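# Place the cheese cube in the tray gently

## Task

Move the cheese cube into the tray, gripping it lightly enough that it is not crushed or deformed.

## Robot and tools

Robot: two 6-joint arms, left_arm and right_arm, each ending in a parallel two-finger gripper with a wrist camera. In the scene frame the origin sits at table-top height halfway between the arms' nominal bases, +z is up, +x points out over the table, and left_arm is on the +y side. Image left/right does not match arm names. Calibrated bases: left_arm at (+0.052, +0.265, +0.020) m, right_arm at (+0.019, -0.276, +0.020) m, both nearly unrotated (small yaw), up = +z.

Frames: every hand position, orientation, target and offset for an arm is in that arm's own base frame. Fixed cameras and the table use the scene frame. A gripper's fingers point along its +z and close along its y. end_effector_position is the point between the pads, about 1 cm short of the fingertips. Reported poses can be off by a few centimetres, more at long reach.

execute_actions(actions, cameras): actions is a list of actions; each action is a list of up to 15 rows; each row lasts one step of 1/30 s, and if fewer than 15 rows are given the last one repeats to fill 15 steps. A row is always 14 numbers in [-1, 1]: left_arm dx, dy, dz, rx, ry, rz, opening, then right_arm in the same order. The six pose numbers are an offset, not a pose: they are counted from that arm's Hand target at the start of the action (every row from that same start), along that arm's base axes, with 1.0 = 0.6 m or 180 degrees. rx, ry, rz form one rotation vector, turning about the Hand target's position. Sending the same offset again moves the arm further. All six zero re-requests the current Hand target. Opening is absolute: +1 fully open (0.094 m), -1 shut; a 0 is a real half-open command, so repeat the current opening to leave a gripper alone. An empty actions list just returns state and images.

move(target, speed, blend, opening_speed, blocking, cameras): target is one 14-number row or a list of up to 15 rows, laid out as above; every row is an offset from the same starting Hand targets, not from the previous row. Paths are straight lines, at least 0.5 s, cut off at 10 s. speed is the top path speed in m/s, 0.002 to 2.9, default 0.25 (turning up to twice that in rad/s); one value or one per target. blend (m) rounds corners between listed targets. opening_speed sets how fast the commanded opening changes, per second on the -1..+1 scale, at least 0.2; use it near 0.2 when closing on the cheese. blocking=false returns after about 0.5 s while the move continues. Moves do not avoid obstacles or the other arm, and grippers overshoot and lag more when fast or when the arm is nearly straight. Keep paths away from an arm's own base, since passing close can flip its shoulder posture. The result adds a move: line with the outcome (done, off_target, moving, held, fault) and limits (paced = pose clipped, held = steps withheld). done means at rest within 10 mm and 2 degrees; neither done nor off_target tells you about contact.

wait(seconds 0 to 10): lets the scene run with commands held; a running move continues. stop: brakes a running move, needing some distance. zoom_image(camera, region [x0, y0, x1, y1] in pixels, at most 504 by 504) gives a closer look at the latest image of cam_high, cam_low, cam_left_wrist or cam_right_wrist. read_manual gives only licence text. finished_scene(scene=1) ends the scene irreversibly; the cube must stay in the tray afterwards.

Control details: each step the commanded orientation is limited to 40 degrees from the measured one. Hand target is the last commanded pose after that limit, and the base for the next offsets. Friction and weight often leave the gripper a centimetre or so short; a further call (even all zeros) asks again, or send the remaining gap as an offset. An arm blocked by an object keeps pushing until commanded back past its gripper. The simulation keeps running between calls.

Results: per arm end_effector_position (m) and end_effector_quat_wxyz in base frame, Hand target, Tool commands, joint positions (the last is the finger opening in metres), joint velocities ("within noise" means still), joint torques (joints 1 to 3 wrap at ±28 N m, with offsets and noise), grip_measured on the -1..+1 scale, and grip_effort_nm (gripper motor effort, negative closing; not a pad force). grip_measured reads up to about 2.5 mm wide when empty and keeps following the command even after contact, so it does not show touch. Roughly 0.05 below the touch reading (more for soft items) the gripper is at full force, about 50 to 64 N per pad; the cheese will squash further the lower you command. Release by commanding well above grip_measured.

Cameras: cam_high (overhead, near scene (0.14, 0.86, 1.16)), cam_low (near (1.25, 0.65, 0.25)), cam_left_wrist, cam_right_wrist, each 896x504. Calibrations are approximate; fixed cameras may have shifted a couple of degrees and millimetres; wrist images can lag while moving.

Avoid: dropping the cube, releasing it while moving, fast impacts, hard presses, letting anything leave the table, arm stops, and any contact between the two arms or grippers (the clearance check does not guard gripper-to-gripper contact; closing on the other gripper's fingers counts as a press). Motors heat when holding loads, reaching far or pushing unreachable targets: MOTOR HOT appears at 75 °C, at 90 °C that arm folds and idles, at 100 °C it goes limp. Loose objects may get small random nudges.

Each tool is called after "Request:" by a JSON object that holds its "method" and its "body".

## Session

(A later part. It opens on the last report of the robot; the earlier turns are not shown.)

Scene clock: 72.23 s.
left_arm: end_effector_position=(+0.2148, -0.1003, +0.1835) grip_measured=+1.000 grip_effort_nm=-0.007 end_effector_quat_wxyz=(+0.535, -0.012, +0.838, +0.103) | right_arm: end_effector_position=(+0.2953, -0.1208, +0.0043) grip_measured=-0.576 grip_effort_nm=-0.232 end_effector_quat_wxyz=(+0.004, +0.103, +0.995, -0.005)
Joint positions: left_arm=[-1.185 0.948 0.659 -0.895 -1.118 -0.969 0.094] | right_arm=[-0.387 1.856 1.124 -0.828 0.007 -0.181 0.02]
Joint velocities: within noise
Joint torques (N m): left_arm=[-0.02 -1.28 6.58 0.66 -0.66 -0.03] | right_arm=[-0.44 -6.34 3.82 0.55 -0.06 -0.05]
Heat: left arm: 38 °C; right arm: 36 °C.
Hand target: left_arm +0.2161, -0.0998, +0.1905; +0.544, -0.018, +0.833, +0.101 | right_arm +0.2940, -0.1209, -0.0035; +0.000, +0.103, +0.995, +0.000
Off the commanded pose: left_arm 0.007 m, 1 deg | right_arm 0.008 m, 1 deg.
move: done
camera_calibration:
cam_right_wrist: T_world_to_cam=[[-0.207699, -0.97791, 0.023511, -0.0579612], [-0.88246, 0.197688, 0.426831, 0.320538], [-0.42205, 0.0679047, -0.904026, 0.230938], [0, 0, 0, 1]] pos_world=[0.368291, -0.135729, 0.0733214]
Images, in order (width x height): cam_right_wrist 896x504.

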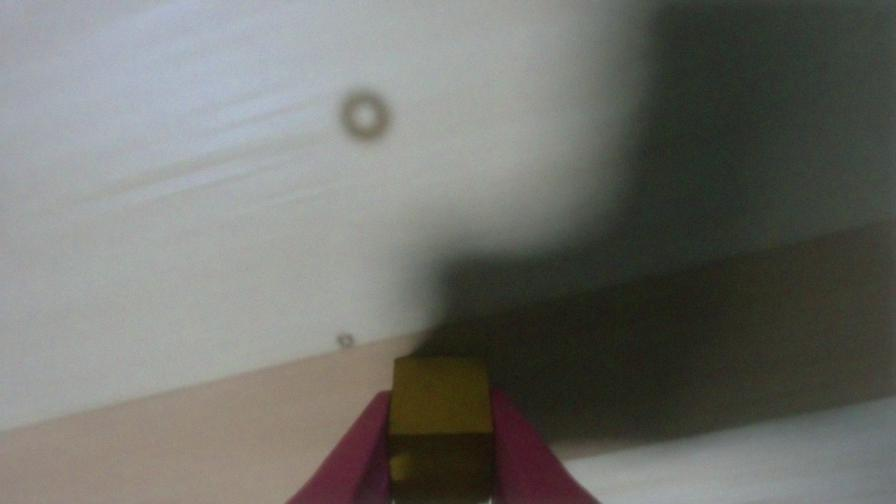

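Request:
{"method": "move", "body": {"target": [0,0,0,0,0,0,1, 0,0,0.1,0,0,0,-0.58], "speed": 0.12, "cameras": ["cam_right_wrist","cam_low"]}}

Request:
{"method": "zoom_image", "body": {"camera": "cam_right_wrist", "region": [360, 340, 530, 504]}}

Scene clock: 75.30 s.
left_arm: end_effector_position=(+0.2148, -0.1003, +0.1835) grip_measured=+1.000 grip_effort_nm=-0.012 end_effector_quat_wxyz=(+0.535, -0.012, +0.838, +0.103) | right_arm: end_effector_position=(+0.2887, -0.1181, +0.0420) grip_measured=-0.576 grip_effort_nm=-0.227 end_effector_quat_wxyz=(-0.019, +0.103, +0.995, +0.002)
Joint positions: left_arm=[-1.185 0.948 0.659 -0.895 -1.118 -0.969 0.094] | right_arm=[-0.387 1.815 1.233 -1.027 0.007 -0.181 0.02]
Joint velocities: within noise
Joint torques (N m): left_arm=[-0.03 -1.25 6.57 0.66 -0.66 -0.03] | right_arm=[-0.4 -10.33 6.72 0.12 -0.06 -0.05]
Heat: left arm: 38 °C; right arm: 36 °C.
Hand target: left_arm +0.2161, -0.0998, +0.1905; +0.544, -0.018, +0.833, +0.101 | right_arm +0.2940, -0.1209, +0.0566; +0.000, +0.103, +0.995, +0.000
Off the commanded pose: left_arm 0.007 m, 1 deg | right_arm 0.016 m, 2 deg.
move: off_target (right_arm)
camera_calibration:
cam_right_wrist: T_world_to_cam=[[-0.20674, -0.978282, 0.0149361, -0.0575247], [-0.862412, 0.18942, 0.469431, 0.289483], [-0.462065, 0.0841688, -0.882843, 0.274505], [0, 0, 0, 1]] pos_world=[0.3646, -0.134214, 0.107312]
Images, in order (width x height): cam_low 896x504, cam_right_wrist 896x504.

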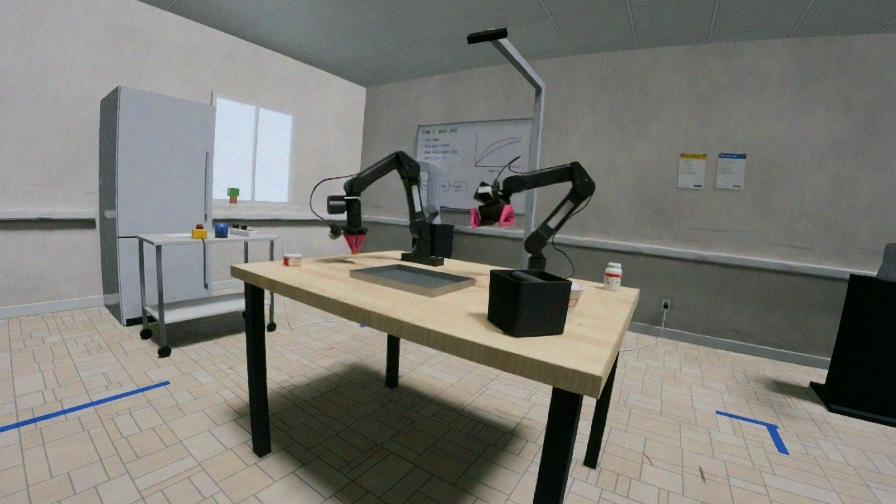

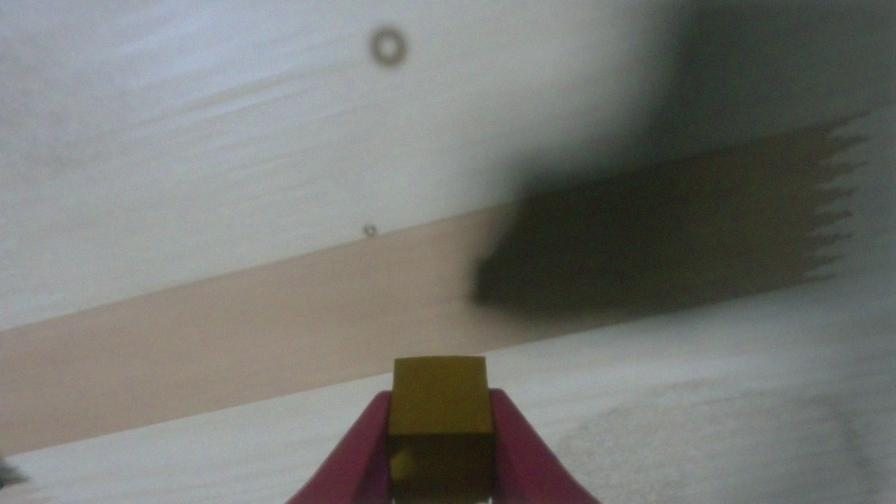

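Scaled by 2.965 from the camera's 896x504 image, which has a finer 1280x720 frame.

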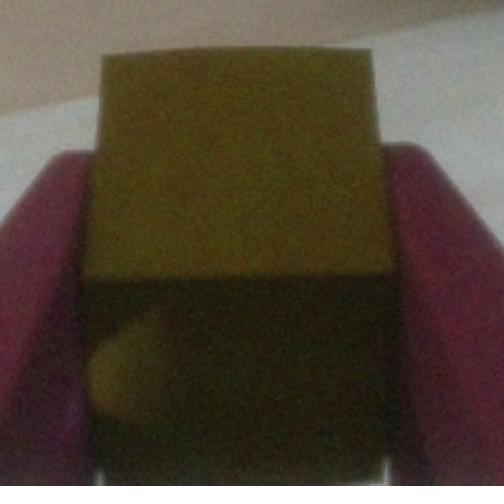

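Request:
{"method": "move", "body": {"target": [0,0,0,0,0,0,1, 0.0783,0.5117,0.0723,0,0,0,-0.58], "speed": 0.22, "cameras": ["cam_high","cam_right_wrist","cam_low"]}}

Request:
{"method": "zoom_image", "body": {"camera": "cam_low", "region": [340, 200, 480, 300]}}

Request:
{"method": "zoom_image", "body": {"camera": "cam_high", "region": [340, 160, 500, 320]}}

Scene clock: 84.27 s.
left_arm: end_effector_position=(+0.2148, -0.1003, +0.1835) grip_measured=+1.000 grip_effort_nm=-0.017 end_effector_quat_wxyz=(+0.535, -0.012, +0.838, +0.103) | right_arm: end_effector_position=(+0.3372, +0.1865, +0.1017) grip_measured=-0.576 grip_effort_nm=-0.217 end_effector_quat_wxyz=(+0.005, +0.097, +0.995, +0.004)
Joint positions: left_arm=[-1.185 0.948 0.659 -0.895 -1.118 -0.969 0.094] | right_arm=[0.502 2.001 1.728 -1.284 -0.001 0.697 0.02]
Joint velocities: within noise
Joint torques (N m): left_arm=[-0.03 -1.28 6.58 0.66 -0.66 -0.02] | right_arm=[-0.38 -7.64 7.79 0.24 0.02 0.07]
Heat: left arm: 38 °C; right arm: 36 °C.
Hand target: left_arm +0.2161, -0.0998, +0.1905; +0.544, -0.018, +0.833, +0.101 | right_arm +0.3410, +0.1861, +0.0999; +0.000, +0.103, +0.995, +0.000
Off the commanded pose: left_arm 0.007 m, 1 deg | right_arm 0.004 m, 1 deg.
move: done
camera_calibration:
cam_right_wrist: T_world_to_cam=[[-0.196759, -0.980437, 0.00536857, 0.247634], [-0.886424, 0.180227, 0.426345, 0.259889], [-0.418972, 0.0791284, -0.904545, 0.312606], [0, 0, 0, 1]] pos_world=[0.410069, 0.171214, 0.170634]
Images, in order (width x height): cam_high 896x504, cam_low 896x504, cam_right_wrist 896x504.

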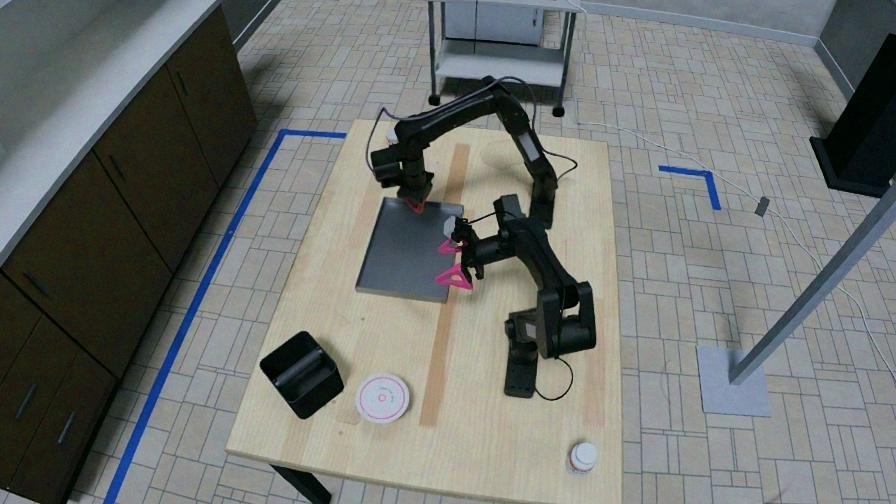

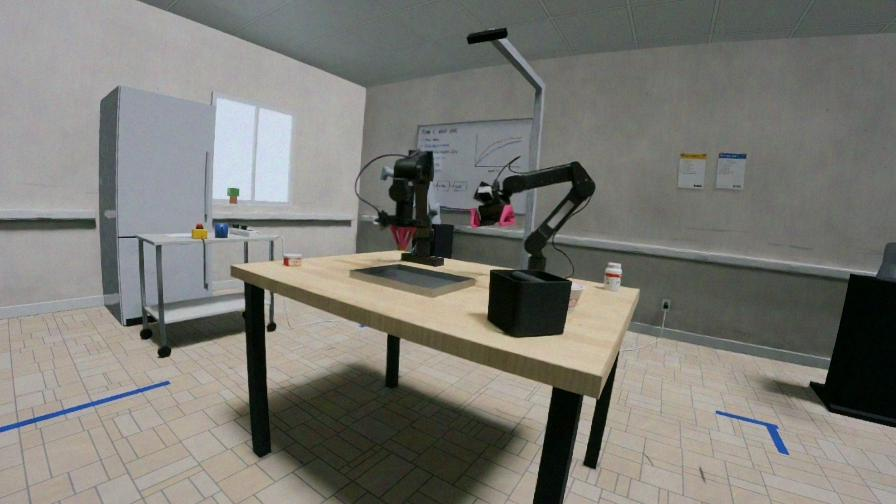

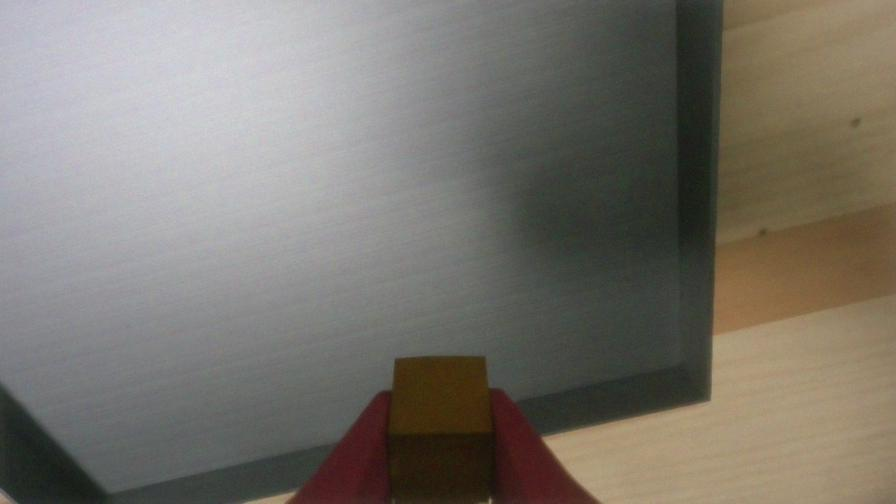

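Scaled by 3.600 from the camera's 896x504 image, which has a finer 1280x720 frame.

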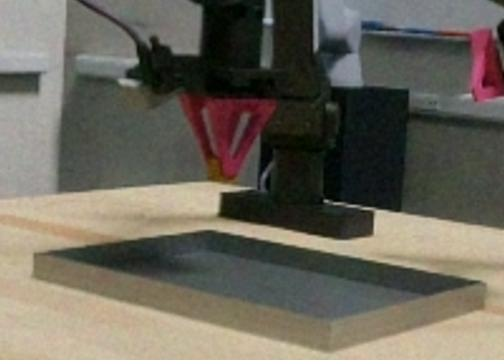

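Scaled by 3.150 from the camera's 896x504 image, which has a finer 1280x720 frame.

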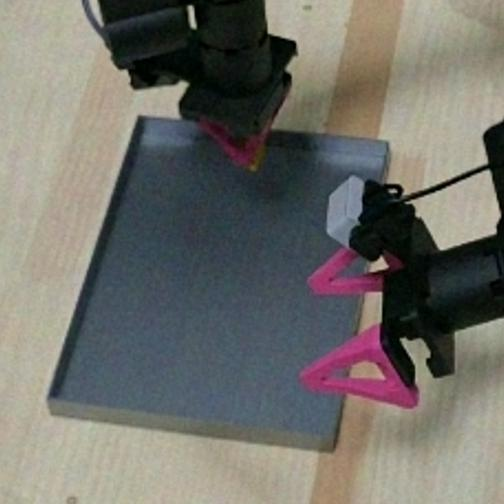

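Request:
{"method": "move", "body": {"target": [0,0,0,0,0,0,1, 0,0,-0.1373,0,0,0,-0.58], "speed": 0.15, "cameras": ["cam_high","cam_right_wrist","cam_low"]}}

Request:
{"method": "zoom_image", "body": {"camera": "cam_low", "region": [375, 225, 435, 285]}}

Request:
{"method": "zoom_image", "body": {"camera": "cam_high", "region": [395, 180, 445, 230]}}

Request:
{"method": "zoom_image", "body": {"camera": "cam_right_wrist", "region": [260, 250, 620, 504]}}

Scene clock: 87.57 s.
left_arm: end_effector_position=(+0.2148, -0.1003, +0.1835) grip_measured=+1.000 grip_effort_nm=-0.012 end_effector_quat_wxyz=(+0.535, -0.012, +0.838, +0.103) | right_arm: end_effector_position=(+0.3393, +0.1876, +0.0261) grip_measured=-0.576 grip_effort_nm=-0.217 end_effector_quat_wxyz=(+0.003, +0.098, +0.995, +0.003)
Joint positions: left_arm=[-1.185 0.948 0.659 -0.895 -1.118 -0.969 0.094] | right_arm=[0.502 2.066 1.518 -1.014 -0.001 0.698 0.02]
Joint velocities: within noise
Joint torques (N m): left_arm=[-0.02 -1.26 6.58 0.66 -0.67 -0.03] | right_arm=[-0.38 -8.21 4.64 0.52 0.01 0.04]
Heat: left arm: 38 °C; right arm: 36 °C.
Hand target: left_arm +0.2161, -0.0998, +0.1905; +0.544, -0.018, +0.833, +0.101 | right_arm +0.3410, +0.1862, +0.0175; +0.000, +0.103, +0.995, +0.000
Off the commanded pose: left_arm 0.007 m, 1 deg | right_arm 0.009 m, 1 deg.
move: done
camera_calibration:
cam_right_wrist: T_world_to_cam=[[-0.197469, -0.980274, 0.00834449, 0.249664], [-0.884562, 0.181845, 0.429515, 0.2927], [-0.42256, 0.0774348, -0.903021, 0.246536], [0, 0, 0, 1]] pos_world=[0.412388, 0.172423, 0.0948243]
Images, in order (width x height): cam_high 896x504, cam_low 896x504, cam_right_wrist 896x504.

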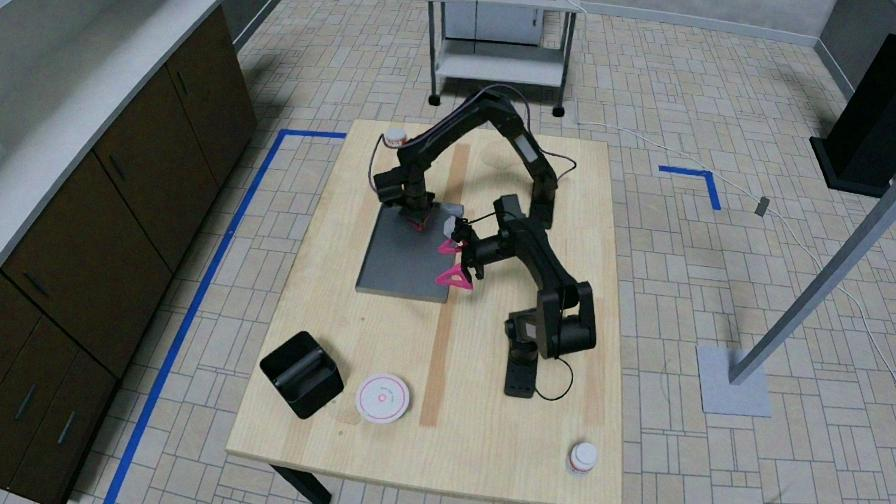

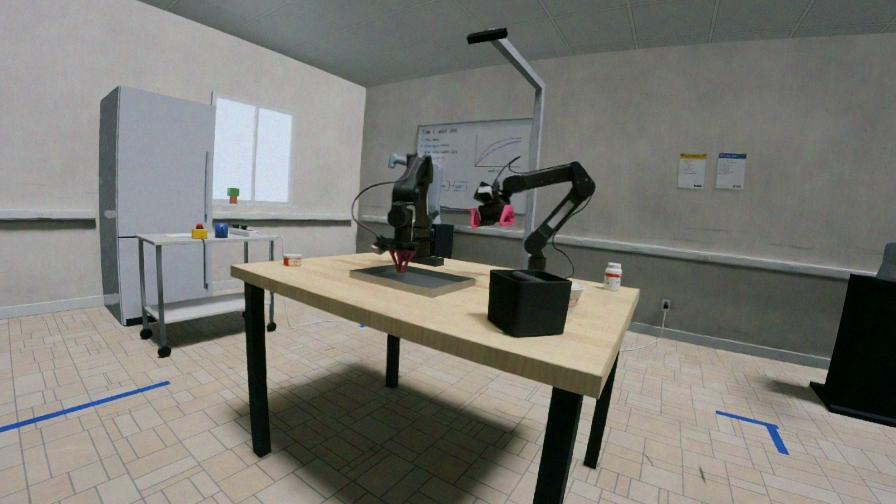

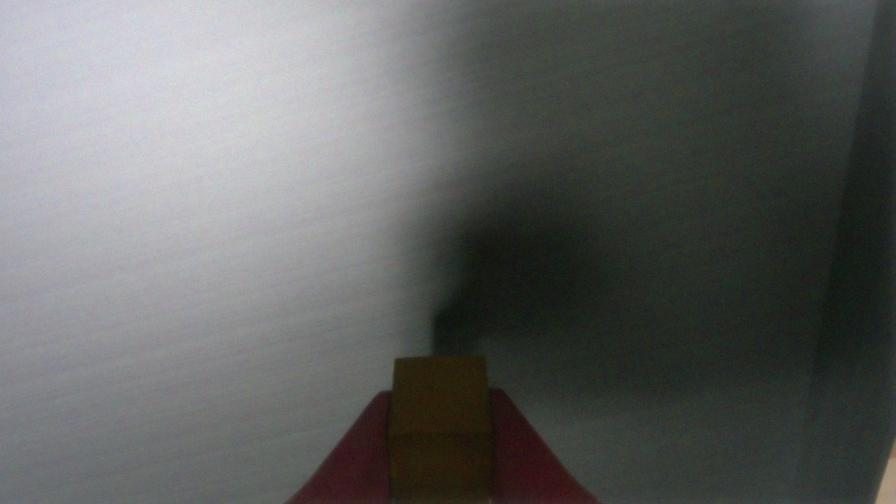

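Scaled by 8.400 from the camera's 896x504 image, which has a finer 1280x720 frame.

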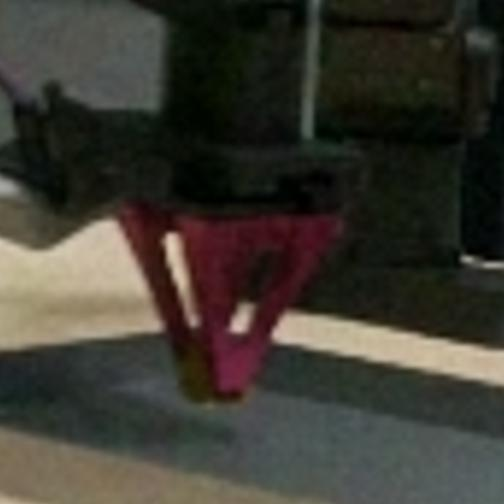

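Scaled by 10.080 from the camera's 896x504 image, which has a finer 1280x720 frame.

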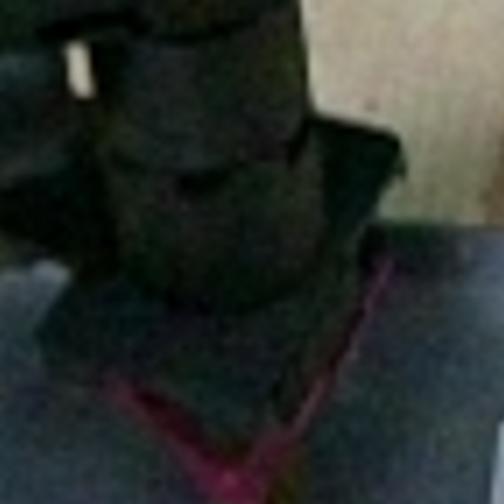

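Scaled by 1.400 from the camera's 896x504 image, which has a finer 1280x720 frame.

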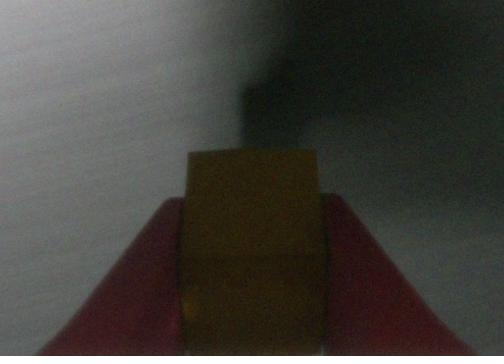

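Request:
{"method": "move", "body": {"target": [0,0,0,0,0,0,1, 0,0,-0.0185,0,0,0,-0.58], "speed": 0.08, "cameras": ["cam_right_wrist","cam_low"]}}

Request:
{"method": "zoom_image", "body": {"camera": "cam_right_wrist", "region": [340, 280, 560, 504]}}

Request:
{"method": "zoom_image", "body": {"camera": "cam_low", "region": [385, 245, 425, 285]}}

Scene clock: 92.10 s.
left_arm: end_effector_position=(+0.2148, -0.1003, +0.1835) grip_measured=+1.000 grip_effort_nm=-0.012 end_effector_quat_wxyz=(+0.535, -0.012, +0.838, +0.103) | right_arm: end_effector_position=(+0.3411, +0.1886, +0.0178) grip_measured=-0.576 grip_effort_nm=-0.227 end_effector_quat_wxyz=(+0.007, +0.098, +0.995, +0.005)
Joint positions: left_arm=[-1.185 0.948 0.659 -0.895 -1.118 -0.969 0.094] | right_arm=[0.502 2.075 1.498 -0.976 -0.001 0.698 0.02]
Joint velocities: within noise
Joint torques (N m): left_arm=[-0.02 -1.25 6.57 0.65 -0.67 -0.03] | right_arm=[-0.29 -7.9 4.27 0.53 0.02 0.06]
Heat: left arm: 38 °C; right arm: 36 °C.
Hand target: left_arm +0.2161, -0.0998, +0.1905; +0.544, -0.018, +0.833, +0.101 | right_arm +0.3410, +0.1861, +0.0064; +0.000, +0.103, +0.995, +0.000
Off the commanded pose: left_arm 0.007 m, 1 deg | right_arm 0.012 m, 1 deg.
move: off_target (right_arm)
camera_calibration:
cam_right_wrist: T_world_to_cam=[[-0.197472, -0.980305, 0.00271214, 0.251143], [-0.88783, 0.180016, 0.423501, 0.299229], [-0.415648, 0.0812217, -0.905892, 0.236726], [0, 0, 0, 1]] pos_world=[0.413652, 0.173103, 0.0870429]
Images, in order (width x height): cam_low 896x504, cam_right_wrist 896x504.

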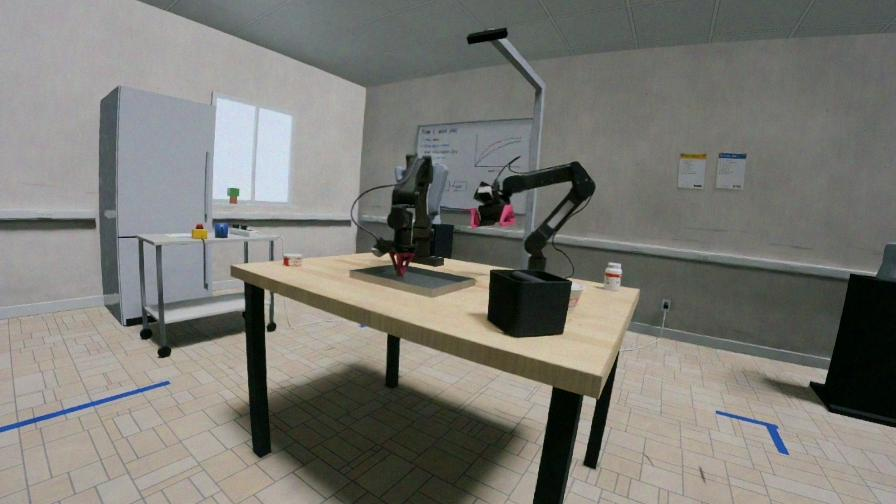

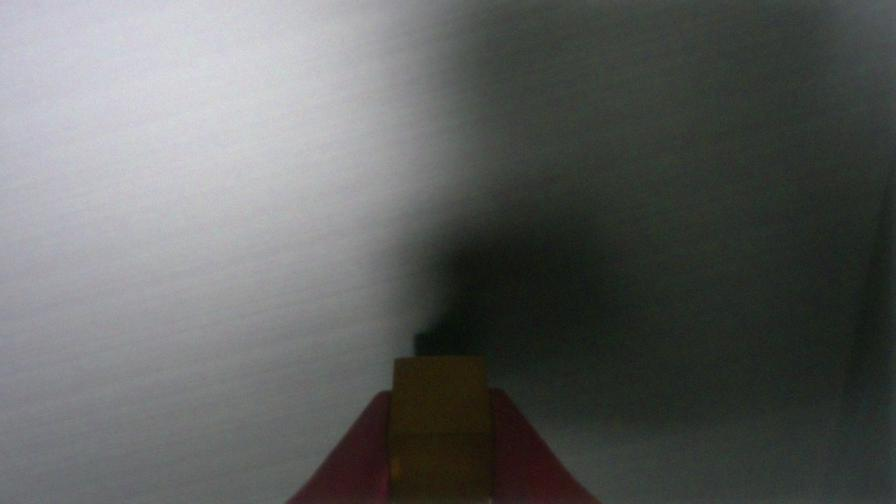

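Scaled by 2.250 from the camera's 896x504 image, which has a finer 1280x720 frame.

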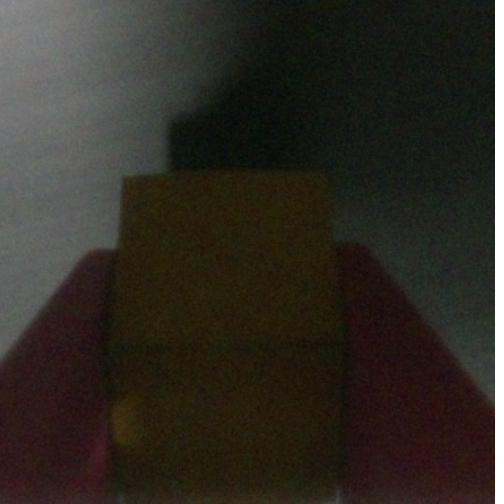

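Scaled by 12.600 from the camera's 896x504 image, which has a finer 1280x720 frame.

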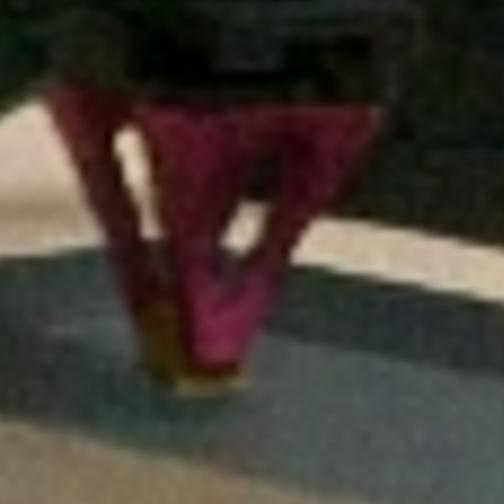

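Request:
{"method": "move", "body": {"target": [0,0,0,0,0,0,1, 0,0,-0.0132,0,0,0,-0.58], "speed": 0.06, "cameras": ["cam_right_wrist","cam_low"]}}

Request:
{"method": "zoom_image", "body": {"camera": "cam_right_wrist", "region": [340, 280, 560, 504]}}

Scene clock: 96.37 s.
left_arm: end_effector_position=(+0.2148, -0.1003, +0.1835) grip_measured=+1.000 grip_effort_nm=-0.007 end_effector_quat_wxyz=(+0.535, -0.012, +0.838, +0.103) | right_arm: end_effector_position=(+0.3411, +0.1886, +0.0100) grip_measured=-0.576 grip_effort_nm=-0.227 end_effector_quat_wxyz=(+0.007, +0.098, +0.995, +0.005)
Joint positions: left_arm=[-1.185 0.948 0.659 -0.895 -1.118 -0.969 0.094] | right_arm=[0.502 2.086 1.482 -0.95 -0.001 0.698 0.02]
Joint velocities: within noise
Joint torques (N m): left_arm=[-0.03 -1.25 6.58 0.66 -0.66 -0.02] | right_arm=[-0.34 -7.88 4.23 0.53 0.01 0.04]
Heat: left arm: 38 °C; right arm: 36 °C.
Hand target: left_arm +0.2161, -0.0998, +0.1905; +0.544, -0.018, +0.833, +0.101 | right_arm +0.3410, +0.1862, -0.0015; +0.000, +0.103, +0.995, +0.000
Off the commanded pose: left_arm 0.007 m, 1 deg | right_arm 0.012 m, 1 deg.
move: off_target (right_arm)
camera_calibration:
cam_right_wrist: T_world_to_cam=[[-0.197895, -0.980218, 0.00312982, 0.25139], [-0.887487, 0.180528, 0.424, 0.302247], [-0.416177, 0.08113, -0.905657, 0.229867], [0, 0, 0, 1]] pos_world=[0.413655, 0.173204, 0.0792414]
Images, in order (width x height): cam_low 896x504, cam_right_wrist 896x504.

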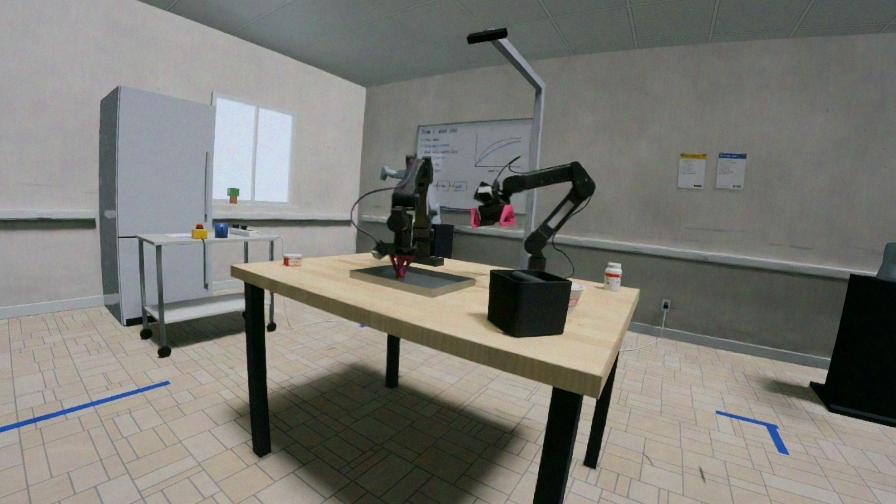

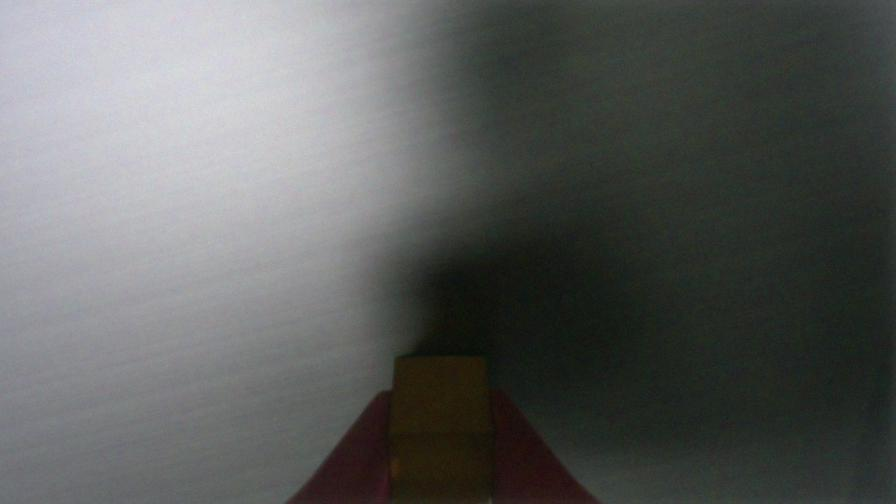

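Scaled by 2.250 from the camera's 896x504 image, which has a finer 1280x720 frame.

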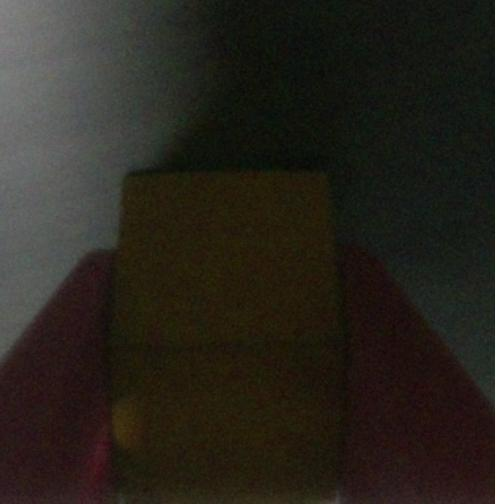

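Request:
{"method": "move", "body": {"target": [[0,0,0,0,0,0,1, 0,0,0,0,0,0,-0.25],[0,0,0,0,0,0,1, 0,0,0.16,0,0,0,-0.25]], "speed": 0.12, "opening_speed": 0.4, "cameras": ["cam_high","cam_right_wrist","cam_low"]}}

Request:
{"method": "zoom_image", "body": {"camera": "cam_low", "region": [375, 225, 435, 295]}}

Scene clock: 101.10 s.
left_arm: end_effector_position=(+0.2148, -0.1003, +0.1835) grip_measured=+1.000 grip_effort_nm=-0.012 end_effector_quat_wxyz=(+0.535, -0.012, +0.838, +0.103) | right_arm: end_effector_position=(+0.3364, +0.1860, +0.0744) grip_measured=-0.253 grip_effort_nm=0.149 end_effector_quat_wxyz=(-0.019, +0.098, +0.995, -0.012)
Joint positions: left_arm=[-1.185 0.948 0.659 -0.895 -1.118 -0.969 0.094] | right_arm=[0.502 2.064 1.711 -1.262 -0.001 0.698 0.035]
Joint velocities: within noise
Joint torques (N m): left_arm=[-0.03 -1.28 6.56 0.66 -0.67 -0.02] | right_arm=[-0.36 -13.07 7.3 0.11 0.04 0.05]
Heat: left arm: 38 °C; right arm: 36 °C.
Hand target: left_arm +0.2161, -0.0998, +0.1905; +0.544, -0.018, +0.833, +0.101 | right_arm +0.3409, +0.1861, +0.0946; +0.000, +0.103, +0.995, +0.000
Off the commanded pose: left_arm 0.007 m, 1 deg | right_arm 0.021 m, 3 deg.
move: off_target (right_arm)
camera_calibration:
cam_right_wrist: T_world_to_cam=[[-0.196673, -0.979533, 0.0428291, 0.244139], [-0.863528, 0.193739, 0.465601, 0.257551], [-0.464369, 0.0545871, -0.883958, 0.305982], [0, 0, 0, 1]] pos_world=[0.412507, 0.172542, 0.140103]
Images, in order (width x height): cam_high 896x504, cam_low 896x504, cam_right_wrist 896x504.

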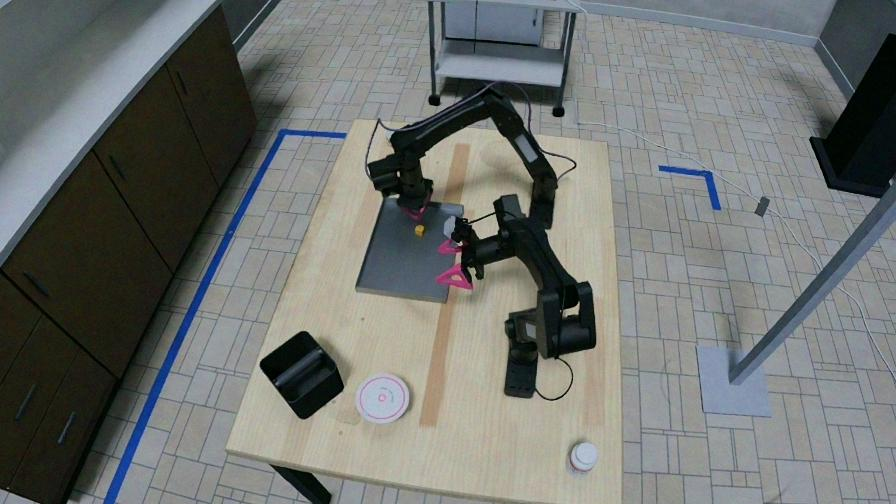

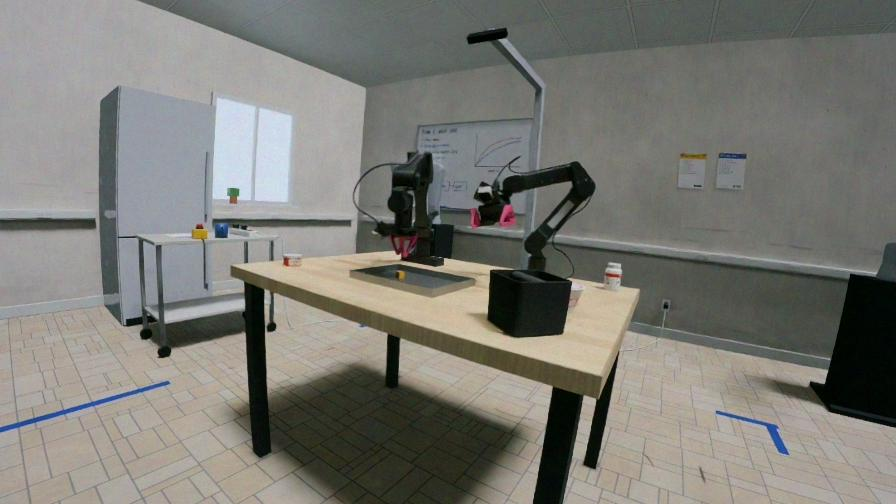

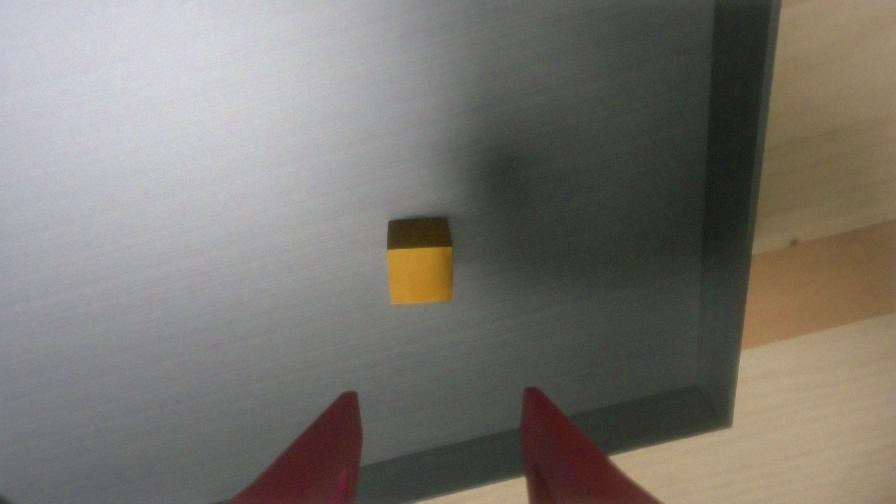

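Scaled by 7.200 from the camera's 896x504 image, which has a finer 1280x720 frame.

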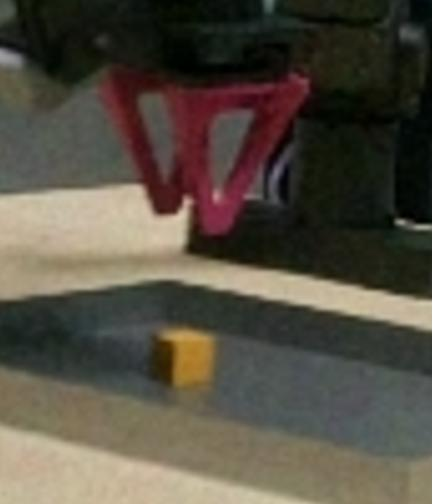

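The cube is resting upright in the tray and isn't squashed. The gripper has let go and moved clear.

Request:
{"method": "finished_scene", "body": {}}

The scene is finished: the task was done.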